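# Rotate turntable to arrow, seat plunger pin, release fixture

## Task

Rotate the turntable until its red tooth aims at the arrow. The plunger's pin must be pushed all the way down into its hole. At the end the fixture has to stand upright on the deck, and neither hand may be touching it.

## Robot and tools

Robot: two arms. left_arm carries a five-finger left hand and right_arm a right hand; the left hand mirrors the right. Base poses in the scene frame: left_arm (+0.039, +0.236, +0.009) m, quat_wxyz (+0.999, 0, 0, -0.032); right_arm (-0.005, -0.366, +0.017) m, quat_wxyz (+1.000, 0, 0, -0.006). A two-camera stand is fixed behind the arms.

Frames: the scene frame has its origin at table-top height, halfway between the nominal bases. +z is up, +x points out over the table, and left_arm is on the +y side. Camera image sides do not match arm names. Reported end_effector_position (metres) and end_effector_quat_wxyz are given in each arm's own base frame. Fixed cameras and the table use the scene frame. Motion offsets run along the axes of that arm's current Hand target.

Hand point: a point fixed to the palm, 0.05 m in front of it and 0.15 m from the wrist mounting face along the fingers. +z runs along straight fingers and +y out of the palm. +x runs across the palm: away from the thumb on the right hand, toward it on the left. Straight fingertips reach 0.06-0.07 m past the point, with finger centre lines 0.06 m behind it along -y. A wrist bracket on the little-finger side reaches 0.10 m across and can strike things.

Row layout (used by execute_actions and move): 28 numbers, each in [-1, 1], always covering both arms. Order: left dx, dy, dz, rx, ry, rz, then left thumb_turn, thumb_bend, index, middle, ring, little, force_limit, speed; then the same 14 for the right arm. The six pose numbers are an offset, not a pose: they are measured from that arm's Hand target as it stood when the action or move began, along that target's axes. 1.0 equals 0.6 m or 180 degrees; rx, ry, rz form one rotation vector. Repeating an offset moves the arm further. Six zeros re-request the current Hand target. The six finger numbers are absolute targets: -1 open/straight, +1 closed; thumb_turn +1 puts the thumb in front of the palm. force_limit maps -1..+1 to about 0..10 N at the fingertip (15 N for the two thumb motors). speed runs from nearly 0 at -1 to full at +0.48 and above. No value means 'unchanged': to keep a hand as it is, resend the eight numbers last sent to it; if none were ever sent, use its hand_measured plus hand_force_limit and hand_speed.

Tools:
- execute_actions(actions, cameras): actions is a list of actions; each action holds 1-15 rows, one per 1/30 s step, and lasts 0.5 s. A short action repeats its final row. Each row in an action counts from the start-of-action Hand target. An empty list returns state plus images.
- move(target, speed, blend, blocking, cameras): target is one row or up to 15 rows, every row counted from the same starting Hand targets. Straight paths, at most 10 s total. speed in m/s, 0.002 to 4.3, default 0.25 (turns up to twice that in rad/s); one value or one per target. blend in metres rounds corners in a list; 0 stops at each. blocking=false returns after about 0.5 s while motion continues. No obstacle avoidance; keep paths away from an arm's own base.
- wait(seconds 0-10), stop() to brake a running move, zoom_image(camera, region [x0, y0, x1, y1] in pixels, at most 504 by 504), show_instructions(), finished_scene(scene=1, optional).
cameras: names from cam_head_left, cam_head_right, cam_high, cam_left_wrist, cam_right_wrist (all 672x504), or ["all"], or []. An unknown name invalidates the call.

Results: Hand target is the last commanded pose after clipping; further offsets build on it. The hand point often rests 1-5 cm short, mostly low, from friction and weight alone; this does not mean contact. Orientation commands are clipped to 40 degrees from the measured one per step; a tiny move may not start, so send the remaining gap as an offset. The move line reports done, off_target, moving, held or fault, plus limits=paced (pose clipped) or limits=held. hand_measured, hand_stopped_by (moving, target, force, stalled, fault) and hand_load_n (positive when pushed open) follow the six-motor order. Joint torques include gravity; entries 3 and 4 wrap at ±28 N m. Step readings appear only for execute_actions. MOTOR HOT shows at 85 °C; at 100 °C that arm faults and drops for 30-60 s.

Gripping: with the thumb in front the hand grips objects 0.035-0.065 m thick, handles down to about 0.025 m. Close at speed -0.94 or below for a gentle grip. To squeeze harder, raise force_limit and send a target more closed than hand_measured; to loosen, send one more open.

Avoid: anything leaving the table (fails the task), fast contacts, hard pushes on fixed items, hands touching or squeezing each other, fast swings with a load, excess finger force, and long holds with an arm stretched out. To stop pressing, command back past the hand point. Before finished_scene, open both hands and pull them clear so the result stays without the robot.

Each tool is called after ">>>" by a JSON object that holds its "op" and its "data".

Reference images:

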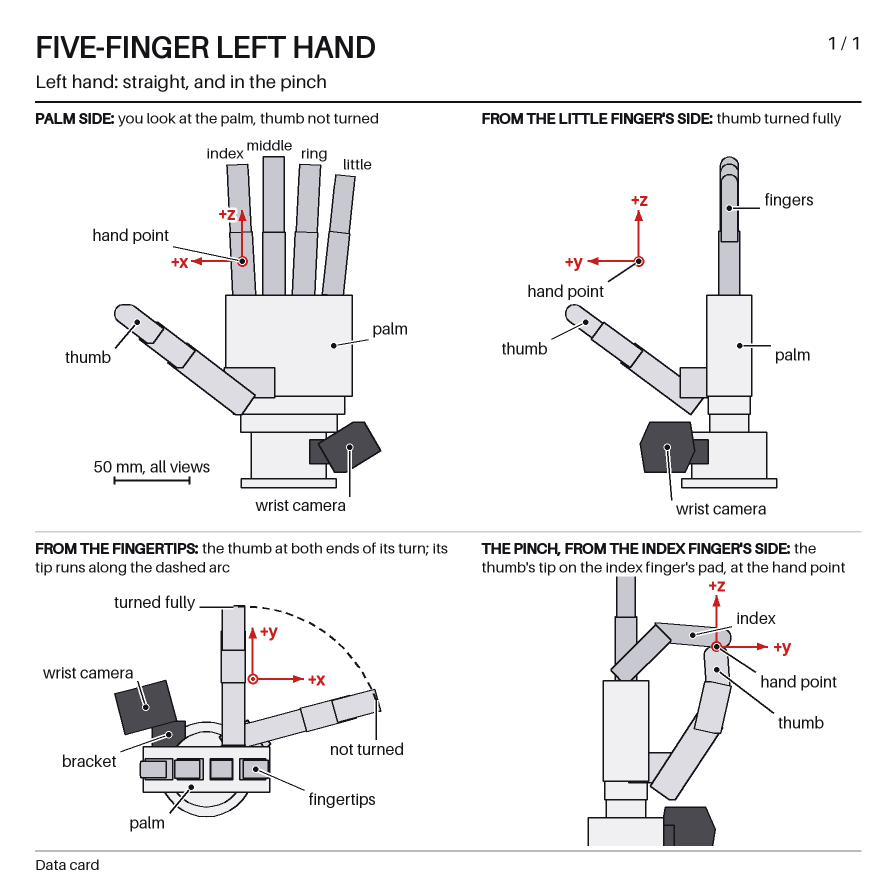

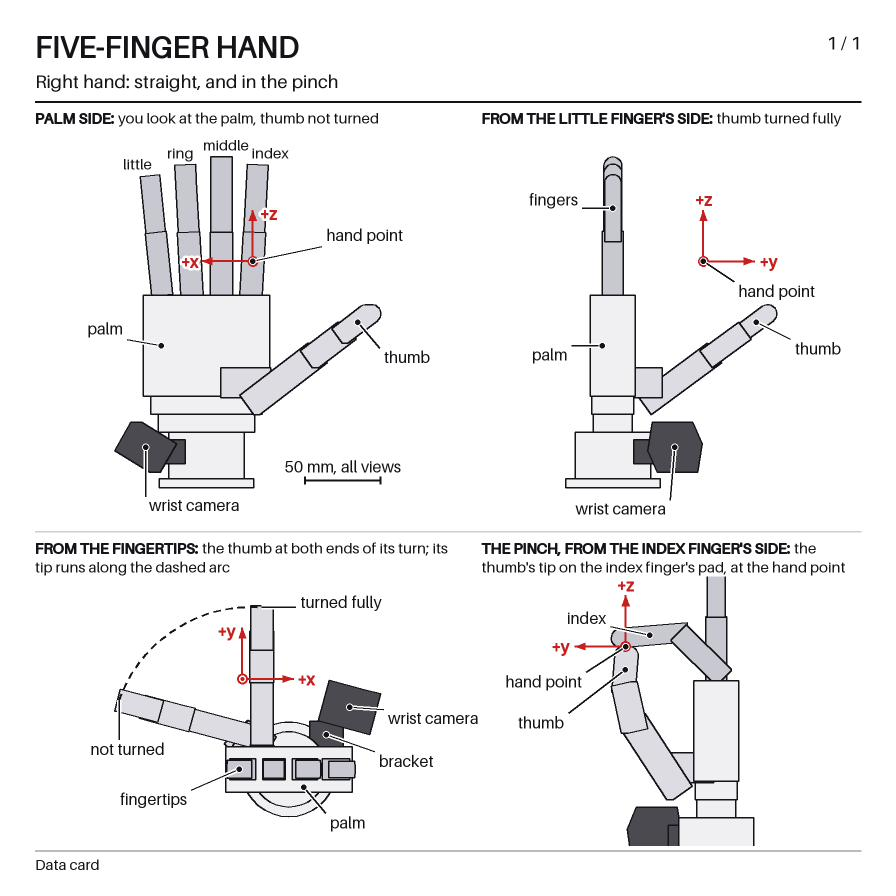

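## Session

>>> {"op": "execute_actions", "data": {"actions": []}}

Scene clock: 0.00 s.
left_arm: end_effector_position=(+0.2231, +0.1247, +0.2653) hand_measured=(-1.000, -1.000, -1.000, -1.000, -1.000, -1.000) hand_load_n=(+0.0, +0.0, +0.0, +0.0, +0.0, +0.0) hand_stopped_by=(target, target, target, target, target, target) hand_force_limit=0.00 hand_speed=-0.80 end_effector_quat_wxyz=(+0.332, -0.458, +0.824, -0.028) | right_arm: end_effector_position=(+0.3235, +0.2421, +0.1364) hand_measured=(-1.000, -1.000, -1.000, -1.000, -1.000, -1.000) hand_load_n=(+0.0, +0.0, +0.0, +0.0, +0.0, +0.0) hand_stopped_by=(target, target, target, target, target, target) hand_force_limit=0.00 hand_speed=-0.80 end_effector_quat_wxyz=(+0.302, +0.845, +0.024, +0.440)
Joint positions: left_arm=[0.367 0.656 0.91 -1.147 -0.035 0.935] | right_arm=[1.087 1.716 1.126 -1.167 1.118 -0.424]
Joint velocities: within noise
Joint torques (N m): no reading
Heat: left arm: hottest elbow 25 °C; right arm: hottest wrist pitch 25 °C.
Hand target: left_arm +0.2275, +0.1300, +0.2852; +0.356, -0.455, +0.816, -0.026 | right_arm +0.3267, +0.2516, +0.1481; +0.292, +0.844, +0.021, +0.449

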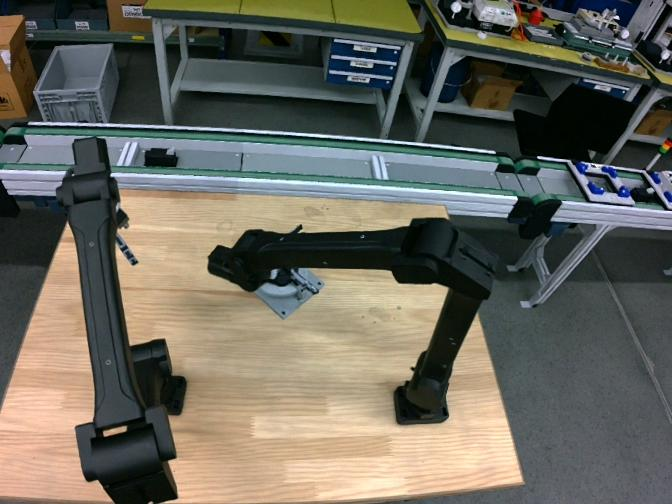

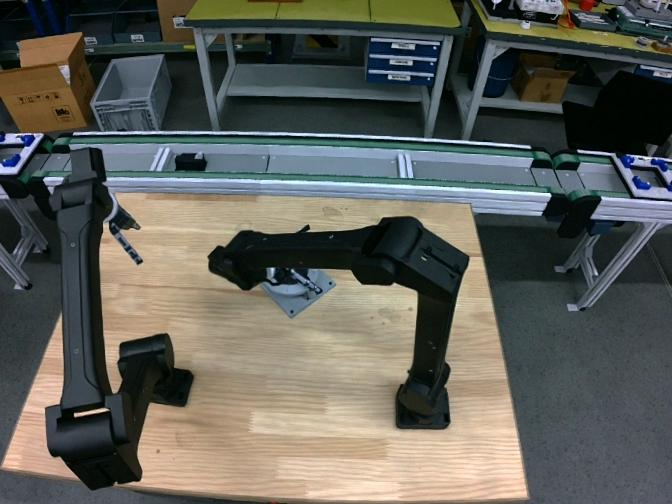

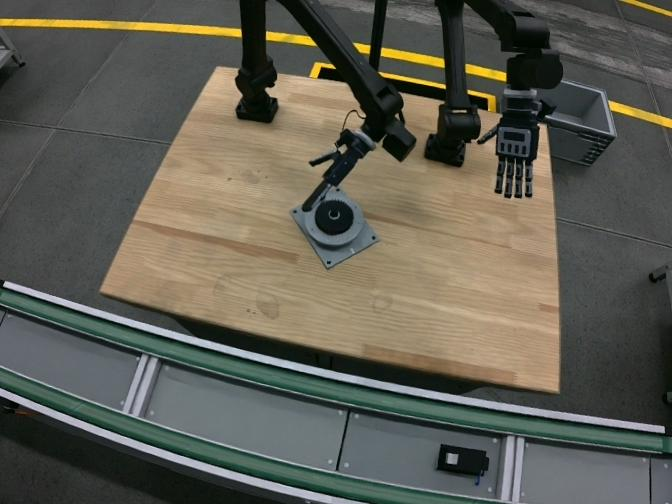

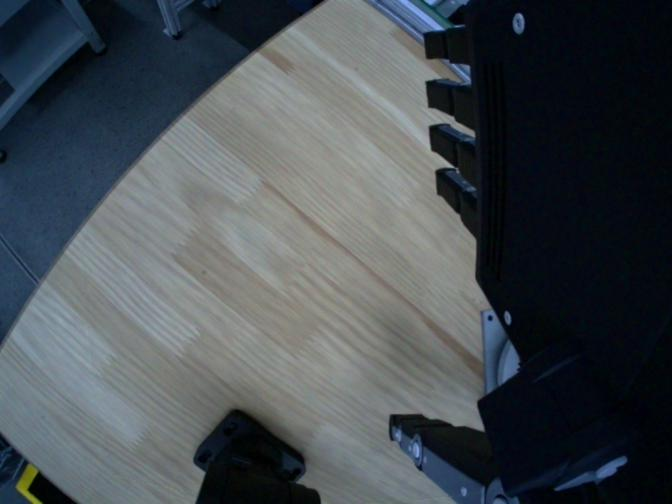

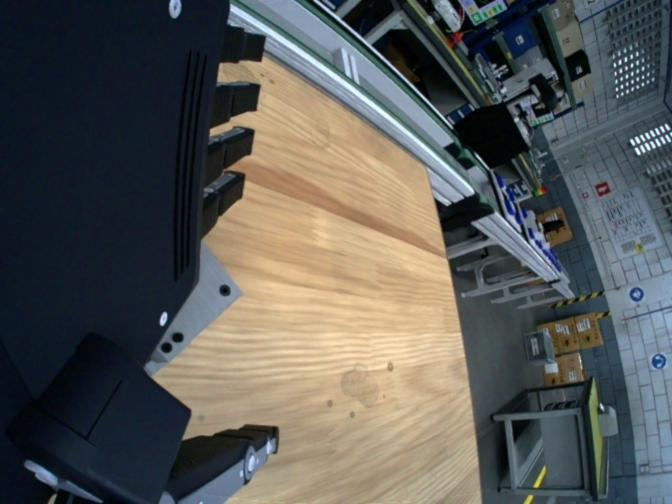

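>>> {"op": "zoom_image", "data": {"camera": "cam_high", "region": [270, 140, 410, 280]}}

>>> {"op": "zoom_image", "data": {"camera": "cam_head_right", "region": [230, 210, 350, 330]}}

>>> {"op": "zoom_image", "data": {"camera": "cam_head_left", "region": [230, 210, 350, 330]}}

Scaled by 3.600 from the camera's 672x504 image, which has a finer 960x720 frame.

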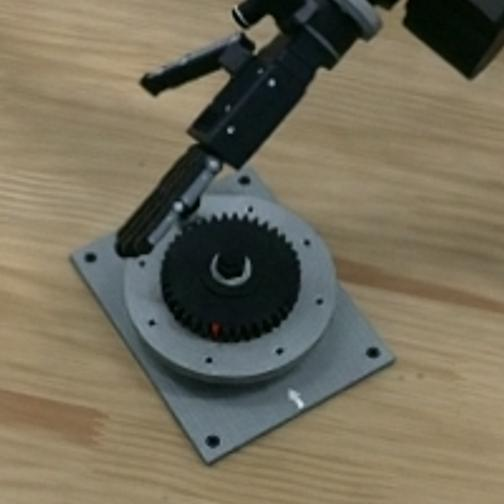

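Scaled by 4.200 from the camera's 672x504 image, which has a finer 960x720 frame.

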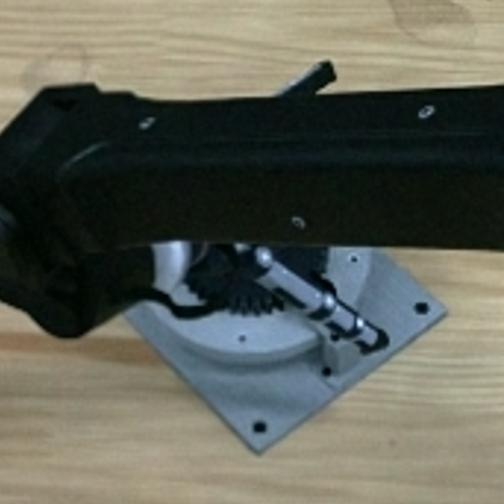

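Scaled by 4.200 from the camera's 672x504 image, which has a finer 960x720 frame.

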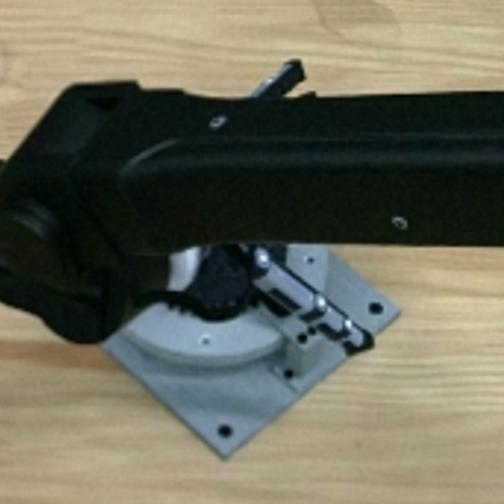

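>>> {"op": "move", "data": {"target": [0,0,0,0,0,0,-1,-1,-1,-1,-1,-1,0,-0.8,0.12,0.25,-0.19,0,0,0,-1,-1,-1,-1,-1,-1,0,-0.8], "speed": 0.25, "cameras": ["all"]}}

Scene clock: 31.57 s.
left_arm: end_effector_position=(+0.2231, +0.1247, +0.2653) hand_measured=(-1.000, -1.000, -1.000, -1.000, -1.000, -1.000) hand_load_n=(+0.0, +0.0, +0.0, +0.0, +0.0, +0.0) hand_stopped_by=(target, target, target, target, target, target) hand_force_limit=0.00 hand_speed=-0.80 end_effector_quat_wxyz=(+0.332, -0.458, +0.824, -0.028) | right_arm: end_effector_position=(+0.2487, +0.1912, +0.3098) hand_measured=(-1.000, -1.000, -1.000, -1.000, -1.000, -1.000) hand_load_n=(+0.0, +0.0, +0.0, +0.0, +0.0, +0.0) hand_stopped_by=(target, target, target, target, target, target) hand_force_limit=0.00 hand_speed=-0.80 end_effector_quat_wxyz=(+0.261, +0.851, +0.042, +0.454)
Joint positions: left_arm=[0.367 0.656 0.91 -1.147 -0.035 0.935] | right_arm=[1.219 1.314 1.181 -1.668 1.089 -0.312]
Joint torques (N m): left_arm=[-0.21 0.73 10.69 0.77 0 0.08] | right_arm=[2.2 -6.48 10.74 -0.49 0.61 -0.13]
Heat: left arm: hottest elbow 29 °C; right arm: hottest elbow 26 °C.
Hand target: left_arm +0.2275, +0.1300, +0.2852; +0.356, -0.455, +0.816, -0.026 | right_arm +0.2479, +0.2030, +0.3273; +0.292, +0.844, +0.021, +0.449
Off the commanded pose: left_arm 0.021 m, 3 deg | right_arm 0.021 m, 4 deg.
joint sent to its limit (right arm) — joint 4 (wrist pitch), lower limit. The joint targets are off in position and orientation.
move: off_target (left_arm, right_arm)

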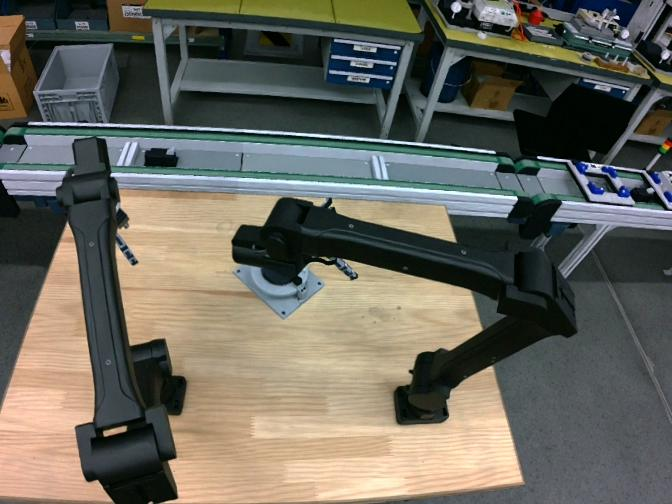

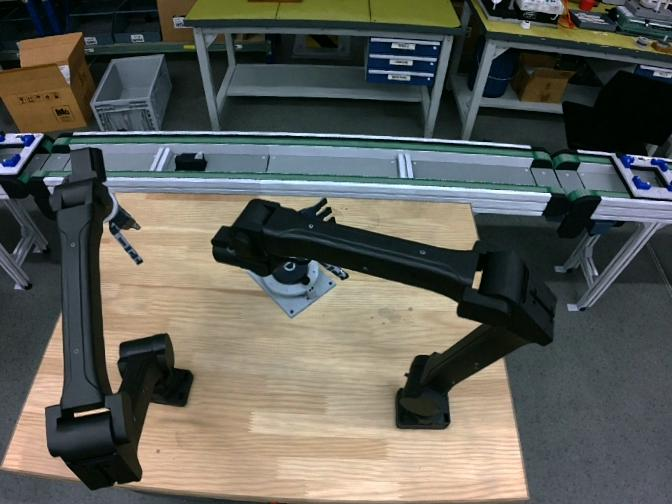

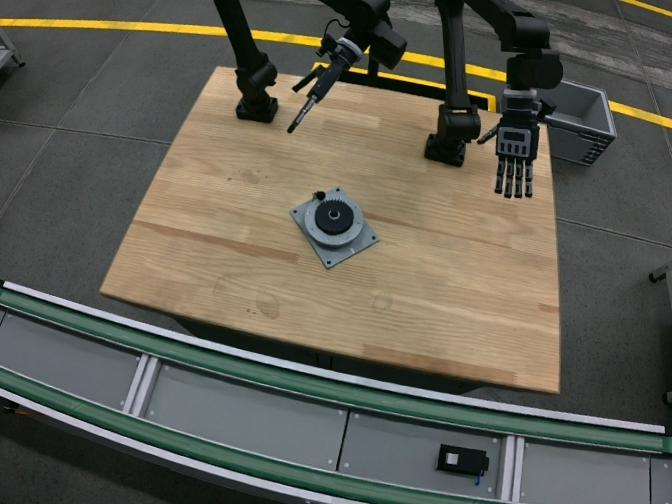

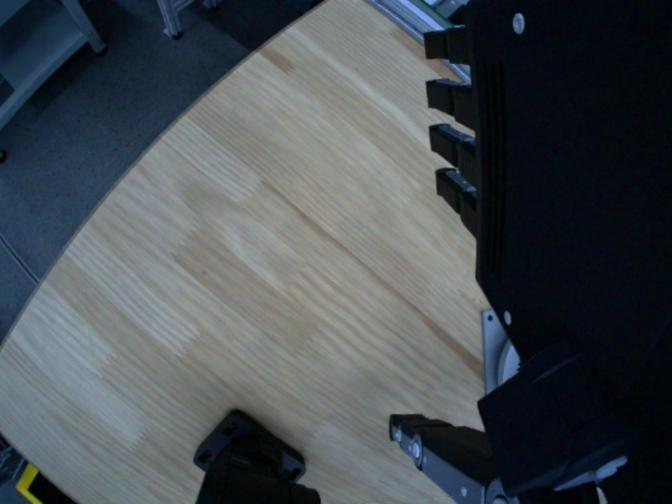

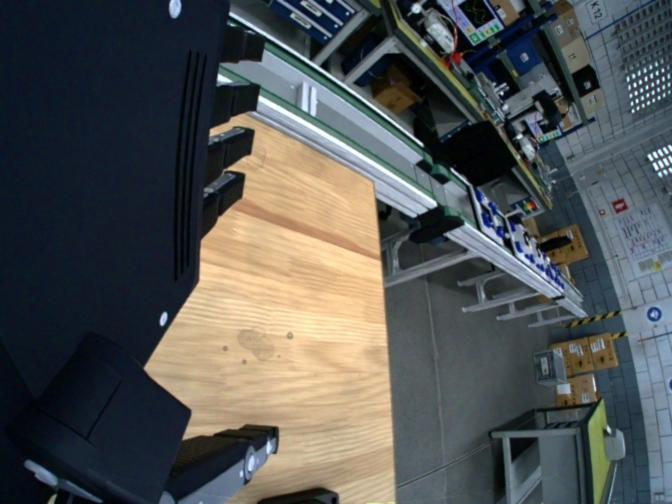

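>>> {"op": "zoom_image", "data": {"camera": "cam_high", "region": [285, 175, 385, 275]}}

>>> {"op": "zoom_image", "data": {"camera": "cam_head_left", "region": [230, 240, 330, 320]}}

>>> {"op": "zoom_image", "data": {"camera": "cam_head_right", "region": [240, 240, 340, 320]}}

Scaled by 5.040 from the camera's 672x504 image, which has a finer 960x720 frame.

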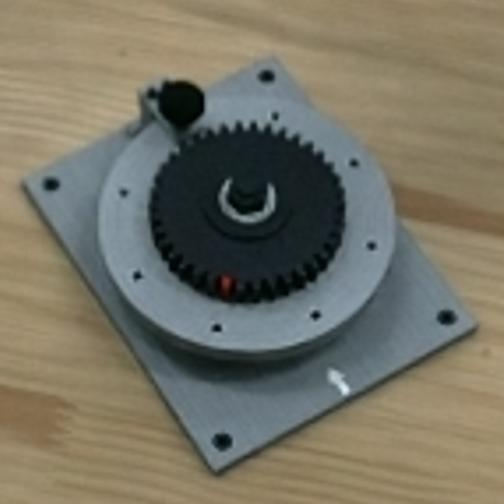

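Scaled by 5.040 from the camera's 672x504 image, which has a finer 960x720 frame.

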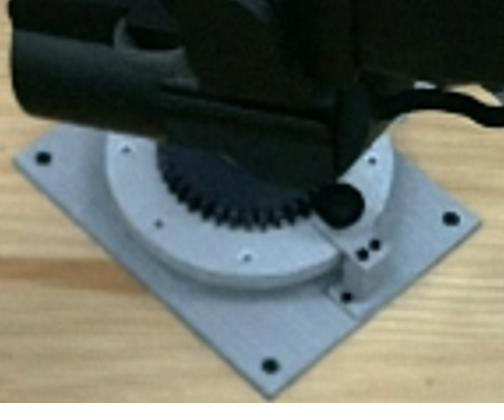

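Scaled by 5.040 from the camera's 672x504 image, which has a finer 960x720 frame.

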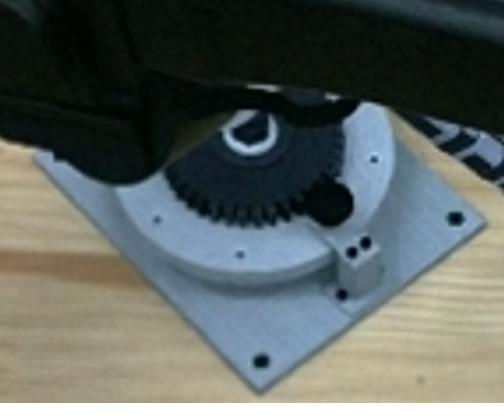

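>>> {"op": "move", "data": {"target": [0,0,0,0,0,0,-1,-1,-1,-1,-1,-1,0,-0.8,-0.16,-0.002,0.019,0.465,-0.0915,0.4896,-1,-1,-1,-1,-1,-1,0,-0.8], "speed": 0.3, "cameras": ["all"]}}

Scene clock: 176.23 s.
left_arm: end_effector_position=(+0.2231, +0.1247, +0.2653) hand_measured=(-1.000, -1.000, -1.000, -1.000, -1.000, -1.000) hand_load_n=(+0.0, +0.0, +0.0, -0.5, +0.0, +0.0) hand_stopped_by=(target, target, target, target, target, target) hand_force_limit=0.00 hand_speed=-0.80 end_effector_quat_wxyz=(+0.332, -0.458, +0.824, -0.028) | right_arm: end_effector_position=(+0.1986, +0.1699, +0.2430) hand_measured=(-1.000, -1.000, -1.000, -1.000, -1.000, -1.000) hand_load_n=(+0.0, +0.0, +0.0, +0.0, +0.0, +0.0) hand_stopped_by=(target, target, target, target, target, target) hand_force_limit=0.00 hand_speed=-0.80 end_effector_quat_wxyz=(+0.632, -0.665, +0.289, -0.274)
Joint positions: left_arm=[0.367 0.656 0.91 -1.147 -0.035 0.935] | right_arm=[0.214 0.01 0.316 -0.365 -0.537 -0.029]
Joint torques (N m): left_arm=[-0.26 0.73 10.69 0.76 0 0.09] | right_arm=[0.79 3.78 7.8 2.93 -0.09 0.13]
Heat: left arm: hottest elbow 36 °C; right arm: hottest elbow 33 °C.
Hand target: left_arm +0.2275, +0.1300, +0.2852; +0.356, -0.455, +0.816, -0.026 | right_arm +0.1997, +0.1699, +0.2503; +0.646, -0.646, +0.288, -0.288
Off the commanded pose: left_arm 0.021 m, 3 deg | right_arm 0.007 m, 3 deg.
joint sent to its limit (right arm) — joint 2 (shoulder), lower limit. The joint targets are off in position, not in orientation.
move: off_target (left_arm, right_arm)

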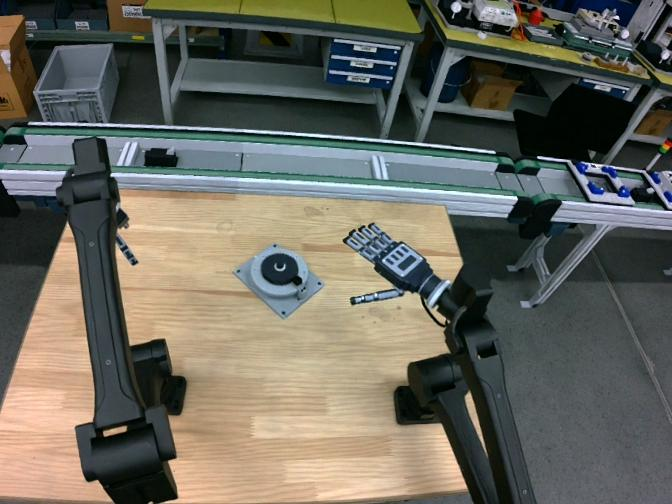

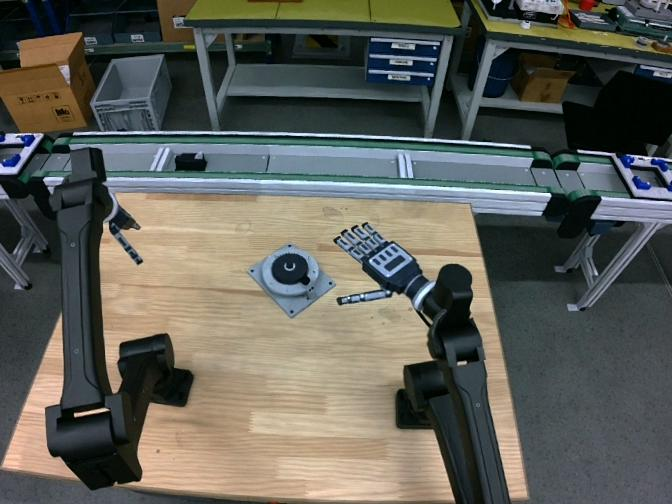

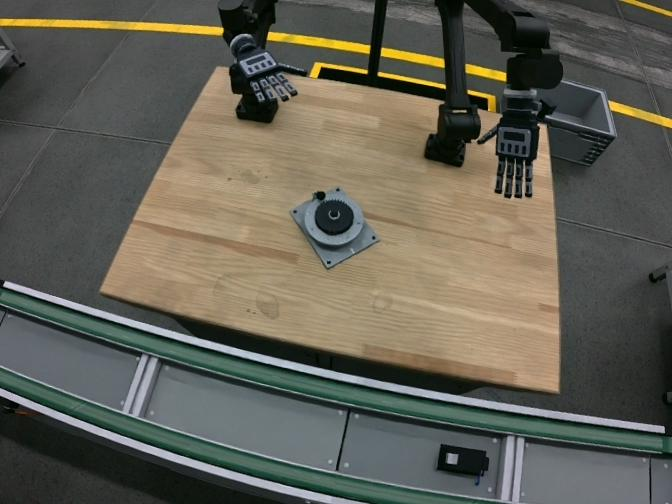

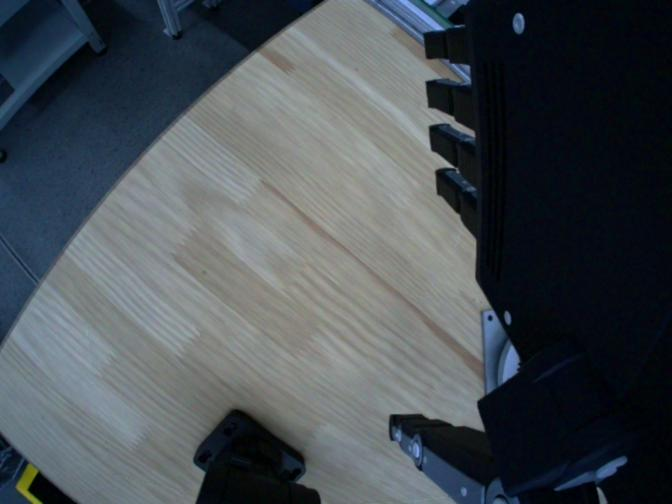

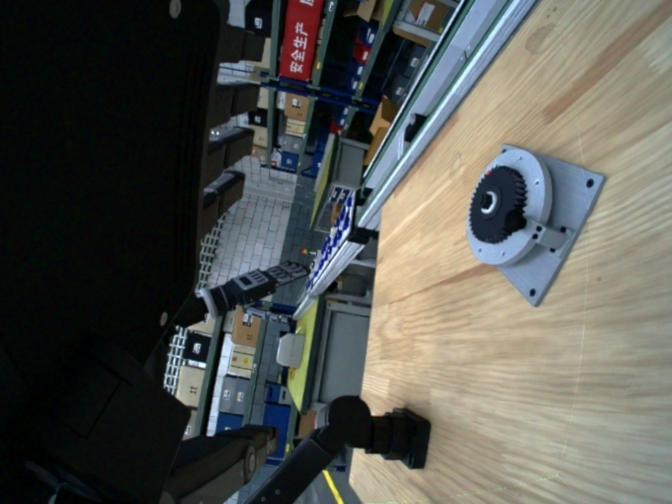

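>>> {"op": "zoom_image", "data": {"camera": "cam_right_wrist", "region": [450, 130, 630, 310]}}

>>> {"op": "zoom_image", "data": {"camera": "cam_head_left", "region": [230, 235, 330, 325]}}

>>> {"op": "zoom_image", "data": {"camera": "cam_head_right", "region": [240, 235, 340, 325]}}

Scaled by 2.800 from the camera's 672x504 image, which has a finer 960x720 frame.

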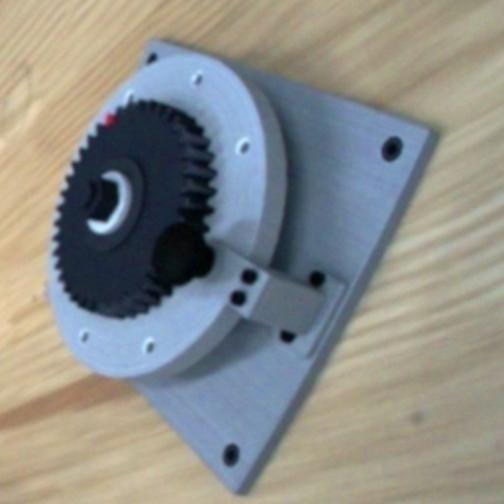

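Scaled by 5.040 from the camera's 672x504 image, which has a finer 960x720 frame.

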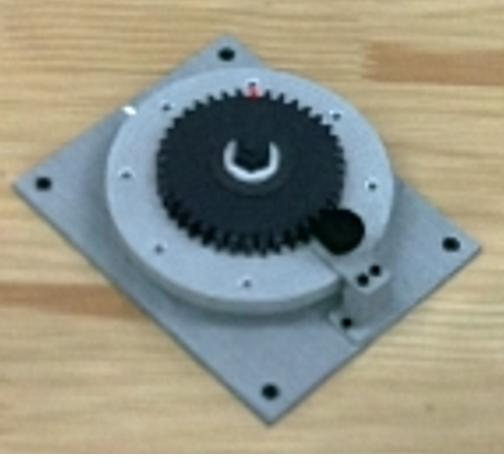

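Scaled by 5.040 from the camera's 672x504 image, which has a finer 960x720 frame.

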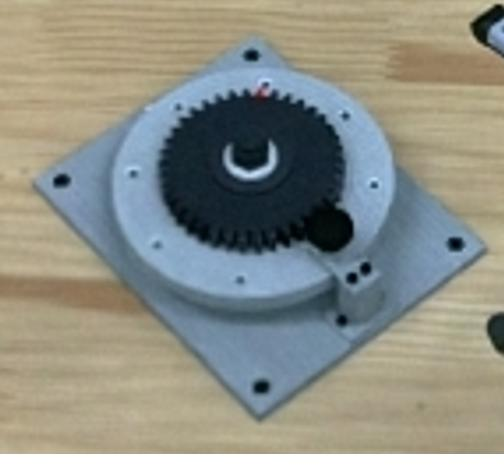

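>>> {"op": "move", "data": {"target": [0,0,0,0,0,0,-1,-1,-1,-1,-1,-1,0,-0.8,-0.033,0.242,0.14,0,0,0,1,-0.5,-0.1,-0.1,-1,-1,-0.4,0], "speed": 0.2, "cameras": ["all"]}}

>>> {"op": "zoom_image", "data": {"camera": "cam_head_left", "region": [230, 215, 370, 335]}}

>>> {"op": "zoom_image", "data": {"camera": "cam_right_wrist", "region": [200, 100, 500, 350]}}

Scene clock: 236.97 s.
left_arm: end_effector_position=(+0.2231, +0.1247, +0.2653) hand_measured=(-1.000, -1.000, -1.000, -1.000, -1.000, -1.000) hand_load_n=(+0.0, +0.0, +0.0, +0.0, +0.0, +0.0) hand_stopped_by=(target, target, target, target, target, target) hand_force_limit=0.00 hand_speed=-0.80 end_effector_quat_wxyz=(+0.332, -0.458, +0.824, -0.028) | right_arm: end_effector_position=(+0.2491, +0.2396, +0.0983) hand_measured=(+1.000, -0.500, -0.100, -0.100, -1.000, -1.000) hand_load_n=(+0.0, +0.0, +0.0, +0.0, +0.0, +0.0) hand_stopped_by=(target, target, target, target, target, target) hand_force_limit=-0.40 hand_speed=0.00 end_effector_quat_wxyz=(+0.635, -0.655, +0.293, -0.286)
Joint positions: left_arm=[0.367 0.656 0.91 -1.147 -0.035 0.935] | right_arm=[0.619 0.964 0.001 0.932 -0.108 -0.006]
Joint torques (N m): left_arm=[-0.15 0.73 10.67 0.76 0 0.09] | right_arm=[1.14 0.26 4.86 3.06 -0.1 0.11]
Heat: left arm: hottest elbow 37 °C; right arm: hottest elbow 32 °C.
Hand target: left_arm +0.2275, +0.1300, +0.2852; +0.356, -0.455, +0.816, -0.026 | right_arm +0.2488, +0.2407, +0.1049; +0.646, -0.646, +0.288, -0.288
Off the commanded pose: left_arm 0.021 m, 3 deg | right_arm 0.007 m, 2 deg.
move: off_target (left_arm)

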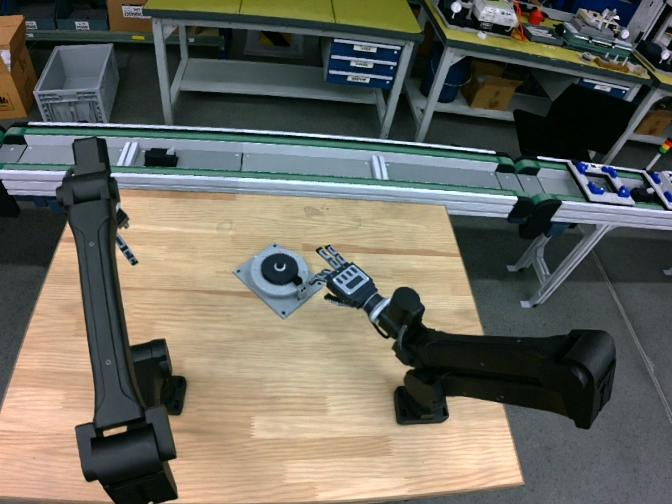

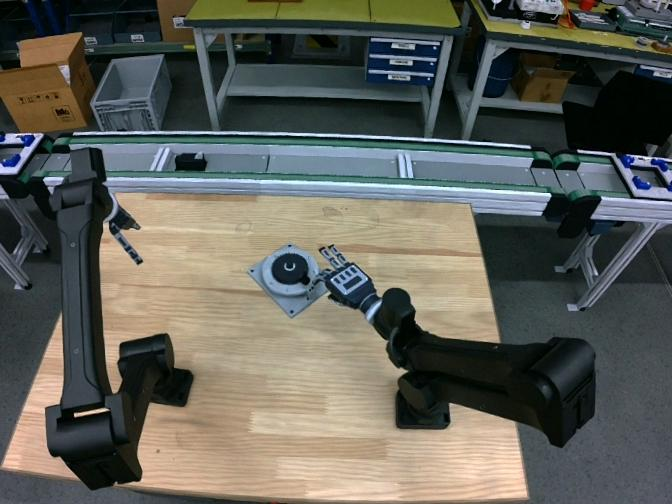

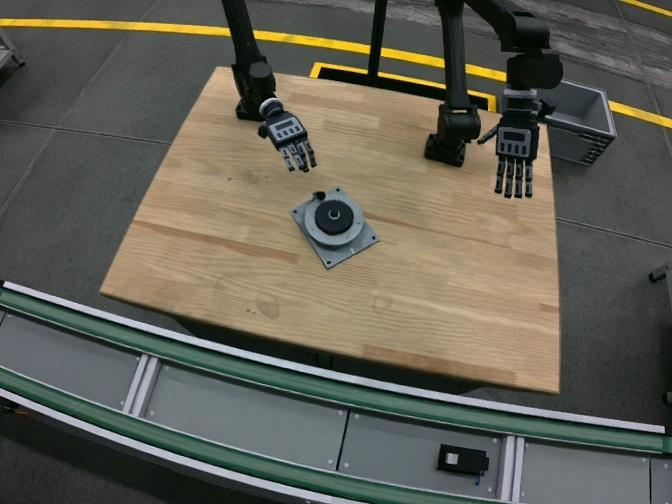

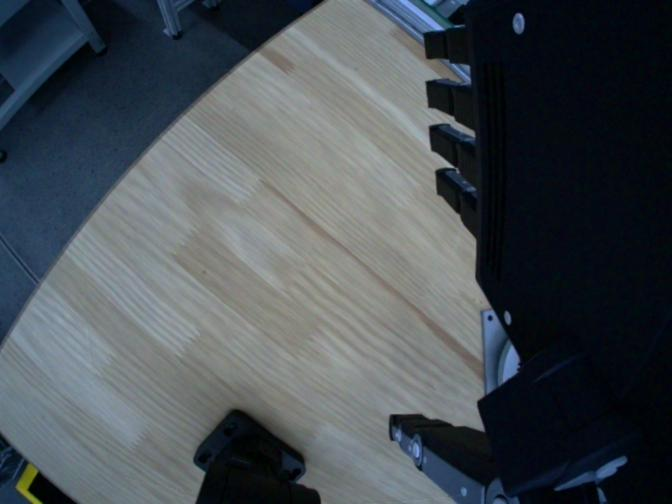

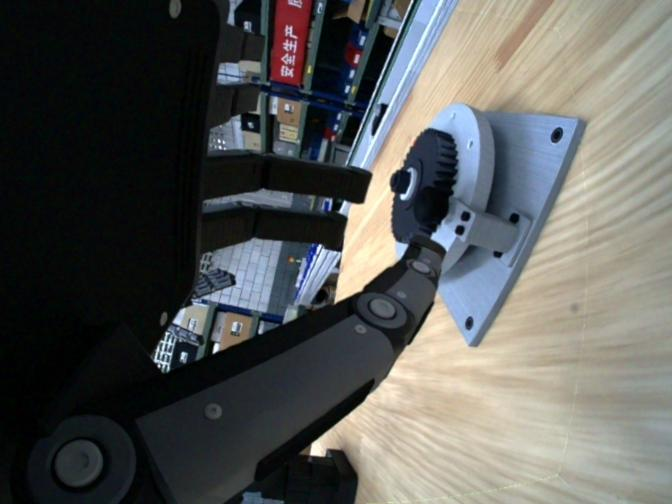

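Scaled by 3.600 from the camera's 672x504 image, which has a finer 960x720 frame.

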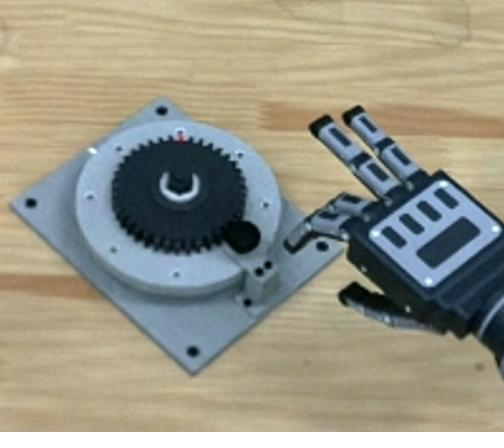

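Scaled by 1.680 from the camera's 672x504 image, which has a finer 960x720 frame.

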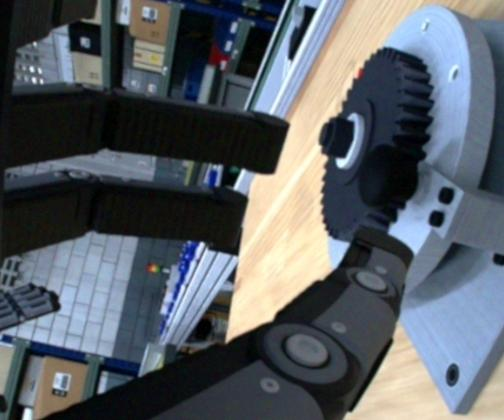

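>>> {"op": "zoom_image", "data": {"camera": "cam_head_right", "region": [260, 230, 360, 310]}}

>>> {"op": "zoom_image", "data": {"camera": "cam_head_left", "region": [260, 230, 360, 310]}}

>>> {"op": "zoom_image", "data": {"camera": "cam_high", "region": [260, 130, 360, 210]}}

Scaled by 5.040 from the camera's 672x504 image, which has a finer 960x720 frame.

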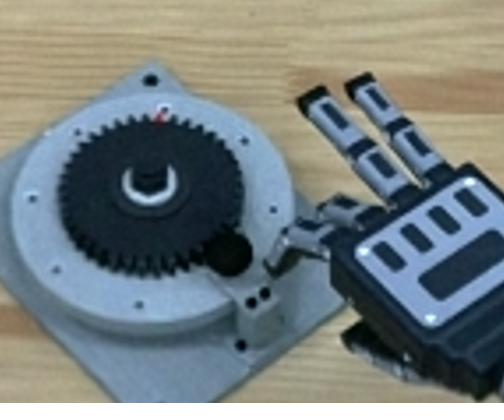

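Scaled by 5.040 from the camera's 672x504 image, which has a finer 960x720 frame.

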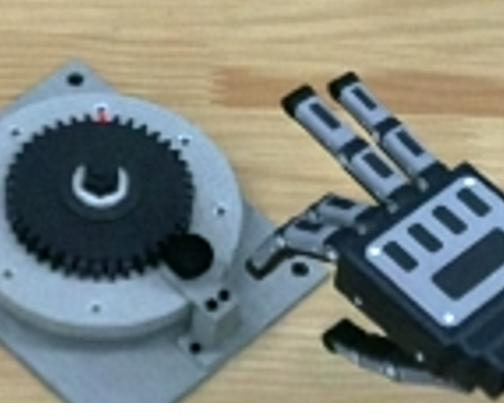

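Scaled by 5.040 from the camera's 672x504 image, which has a finer 960x720 frame.

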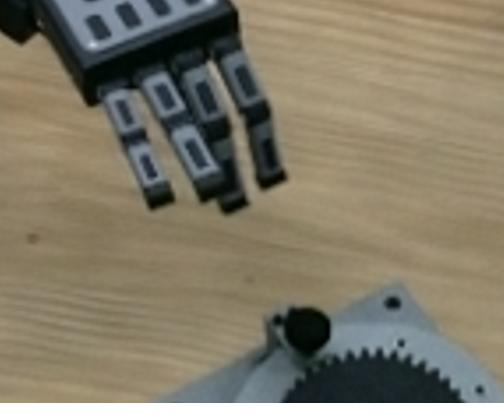

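>>> {"op": "move", "data": {"target": [0,0,0,0,0,0,-1,-1,-1,-1,-1,-1,0,-0.8,-0.0145,-0.058,0.118,-0.083,0,0,1,-0.5,-0.1,-0.1,-1,-1,-0.4,0], "speed": 0.15, "cameras": ["cam_head_left","cam_head_right","cam_high","cam_right_wrist"]}}

>>> {"op": "zoom_image", "data": {"camera": "cam_head_right", "region": [260, 220, 360, 300]}}

>>> {"op": "zoom_image", "data": {"camera": "cam_head_left", "region": [260, 220, 360, 300]}}

>>> {"op": "zoom_image", "data": {"camera": "cam_high", "region": [270, 150, 370, 230]}}

>>> {"op": "zoom_image", "data": {"camera": "cam_right_wrist", "region": [260, 100, 560, 350]}}

Scene clock: 303.53 s.
left_arm: end_effector_position=(+0.2231, +0.1247, +0.2653) hand_measured=(-1.000, -1.000, -1.000, -1.000, -1.000, -1.000) hand_load_n=(+0.0, +0.0, +0.0, +0.0, +0.0, +0.0) hand_stopped_by=(target, target, target, target, target, target) hand_force_limit=0.00 hand_speed=-0.80 end_effector_quat_wxyz=(+0.332, -0.458, +0.824, -0.028) | right_arm: end_effector_position=(+0.2833, +0.2770, +0.1096) hand_measured=(+1.000, -0.500, -0.100, -0.100, -1.000, -1.000) hand_load_n=(+0.0, +0.0, +0.0, +0.0, +0.0, +0.0) hand_stopped_by=(target, target, target, target, target, target) hand_force_limit=-0.40 hand_speed=0.00 end_effector_quat_wxyz=(-0.536, +0.735, -0.336, +0.242)
Joint positions: left_arm=[0.367 0.656 0.91 -1.147 -0.035 0.935] | right_arm=[0.68 0.933 0.301 0.32 -0.037 -0.006]
Joint torques (N m): left_arm=[-0.21 0.79 10.7 0.77 0 0.08] | right_arm=[2.37 -1.55 11.79 1.26 0.15 0.03]
Heat: left arm: hottest elbow 37 °C; right arm: hottest elbow 29 °C.
Hand target: left_arm +0.2275, +0.1300, +0.2852; +0.356, -0.455, +0.816, -0.026 | right_arm +0.2956, +0.2946, +0.1396; -0.556, +0.725, -0.323, +0.248
Off the commanded pose: left_arm 0.021 m, 3 deg | right_arm 0.037 m, 3 deg.
move: off_target (left_arm, right_arm)
Images, in order (width x height): cam_head_left 672x504, cam_head_right 672x504, cam_high 672x504, cam_right_wrist 672x504.

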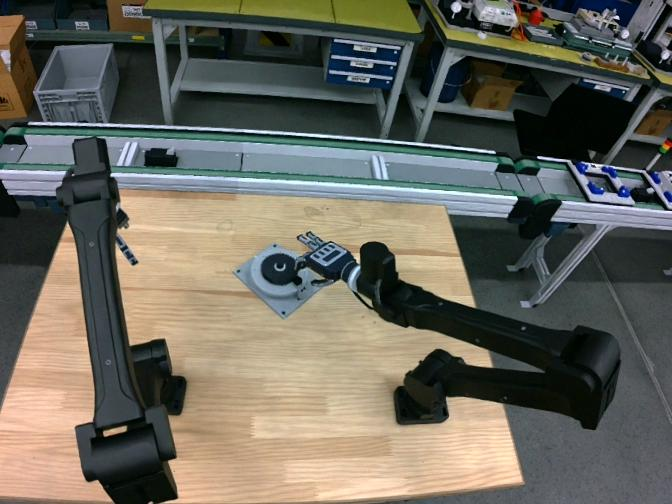

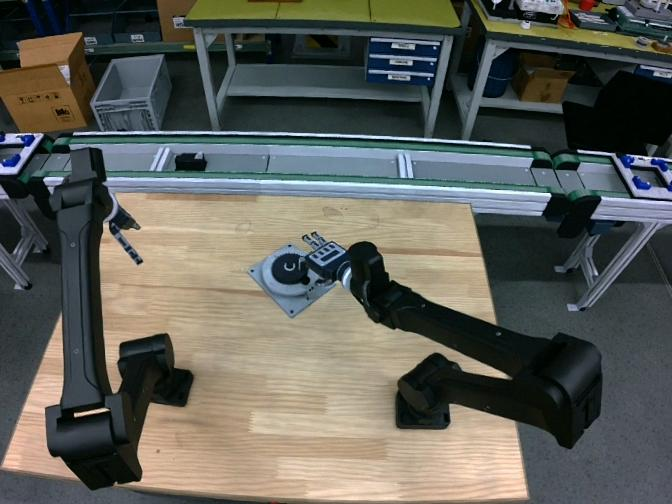

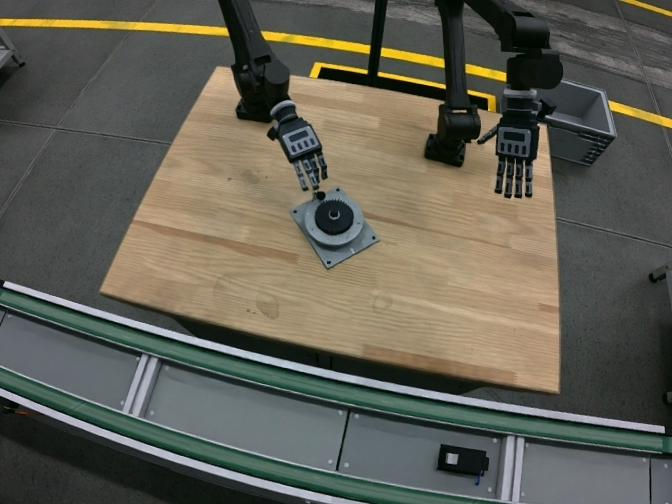

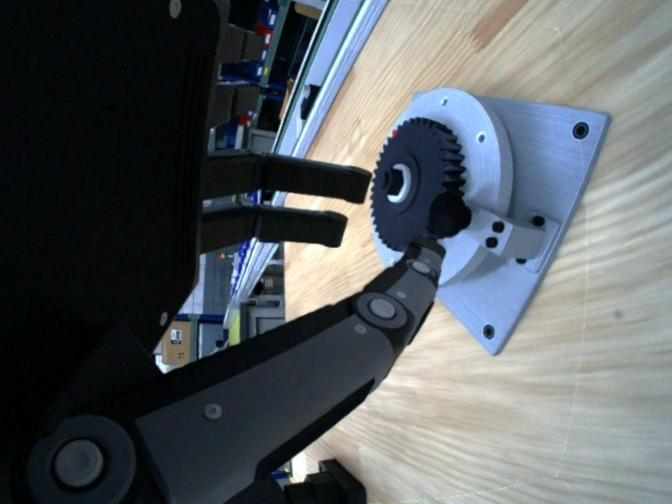

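Scaled by 5.040 from the camera's 672x504 image, which has a finer 960x720 frame.

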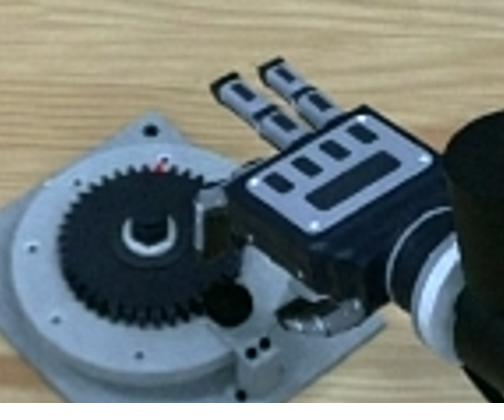

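Scaled by 5.040 from the camera's 672x504 image, which has a finer 960x720 frame.

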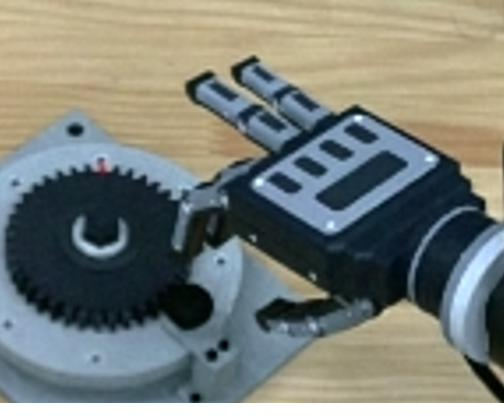

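Scaled by 5.040 from the camera's 672x504 image, which has a finer 960x720 frame.

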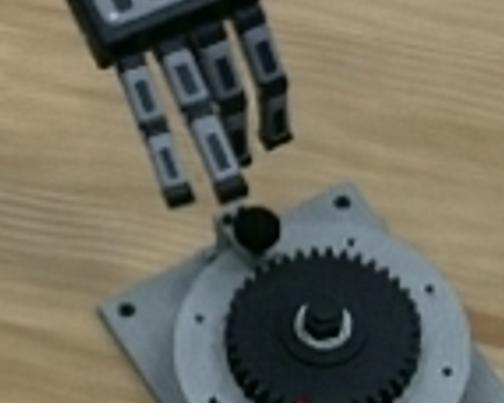

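Scaled by 1.680 from the camera's 672x504 image, which has a finer 960x720 frame.

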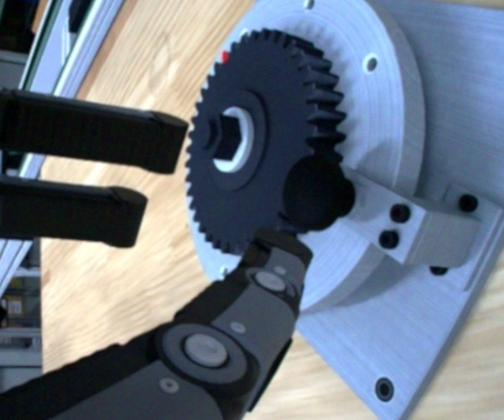

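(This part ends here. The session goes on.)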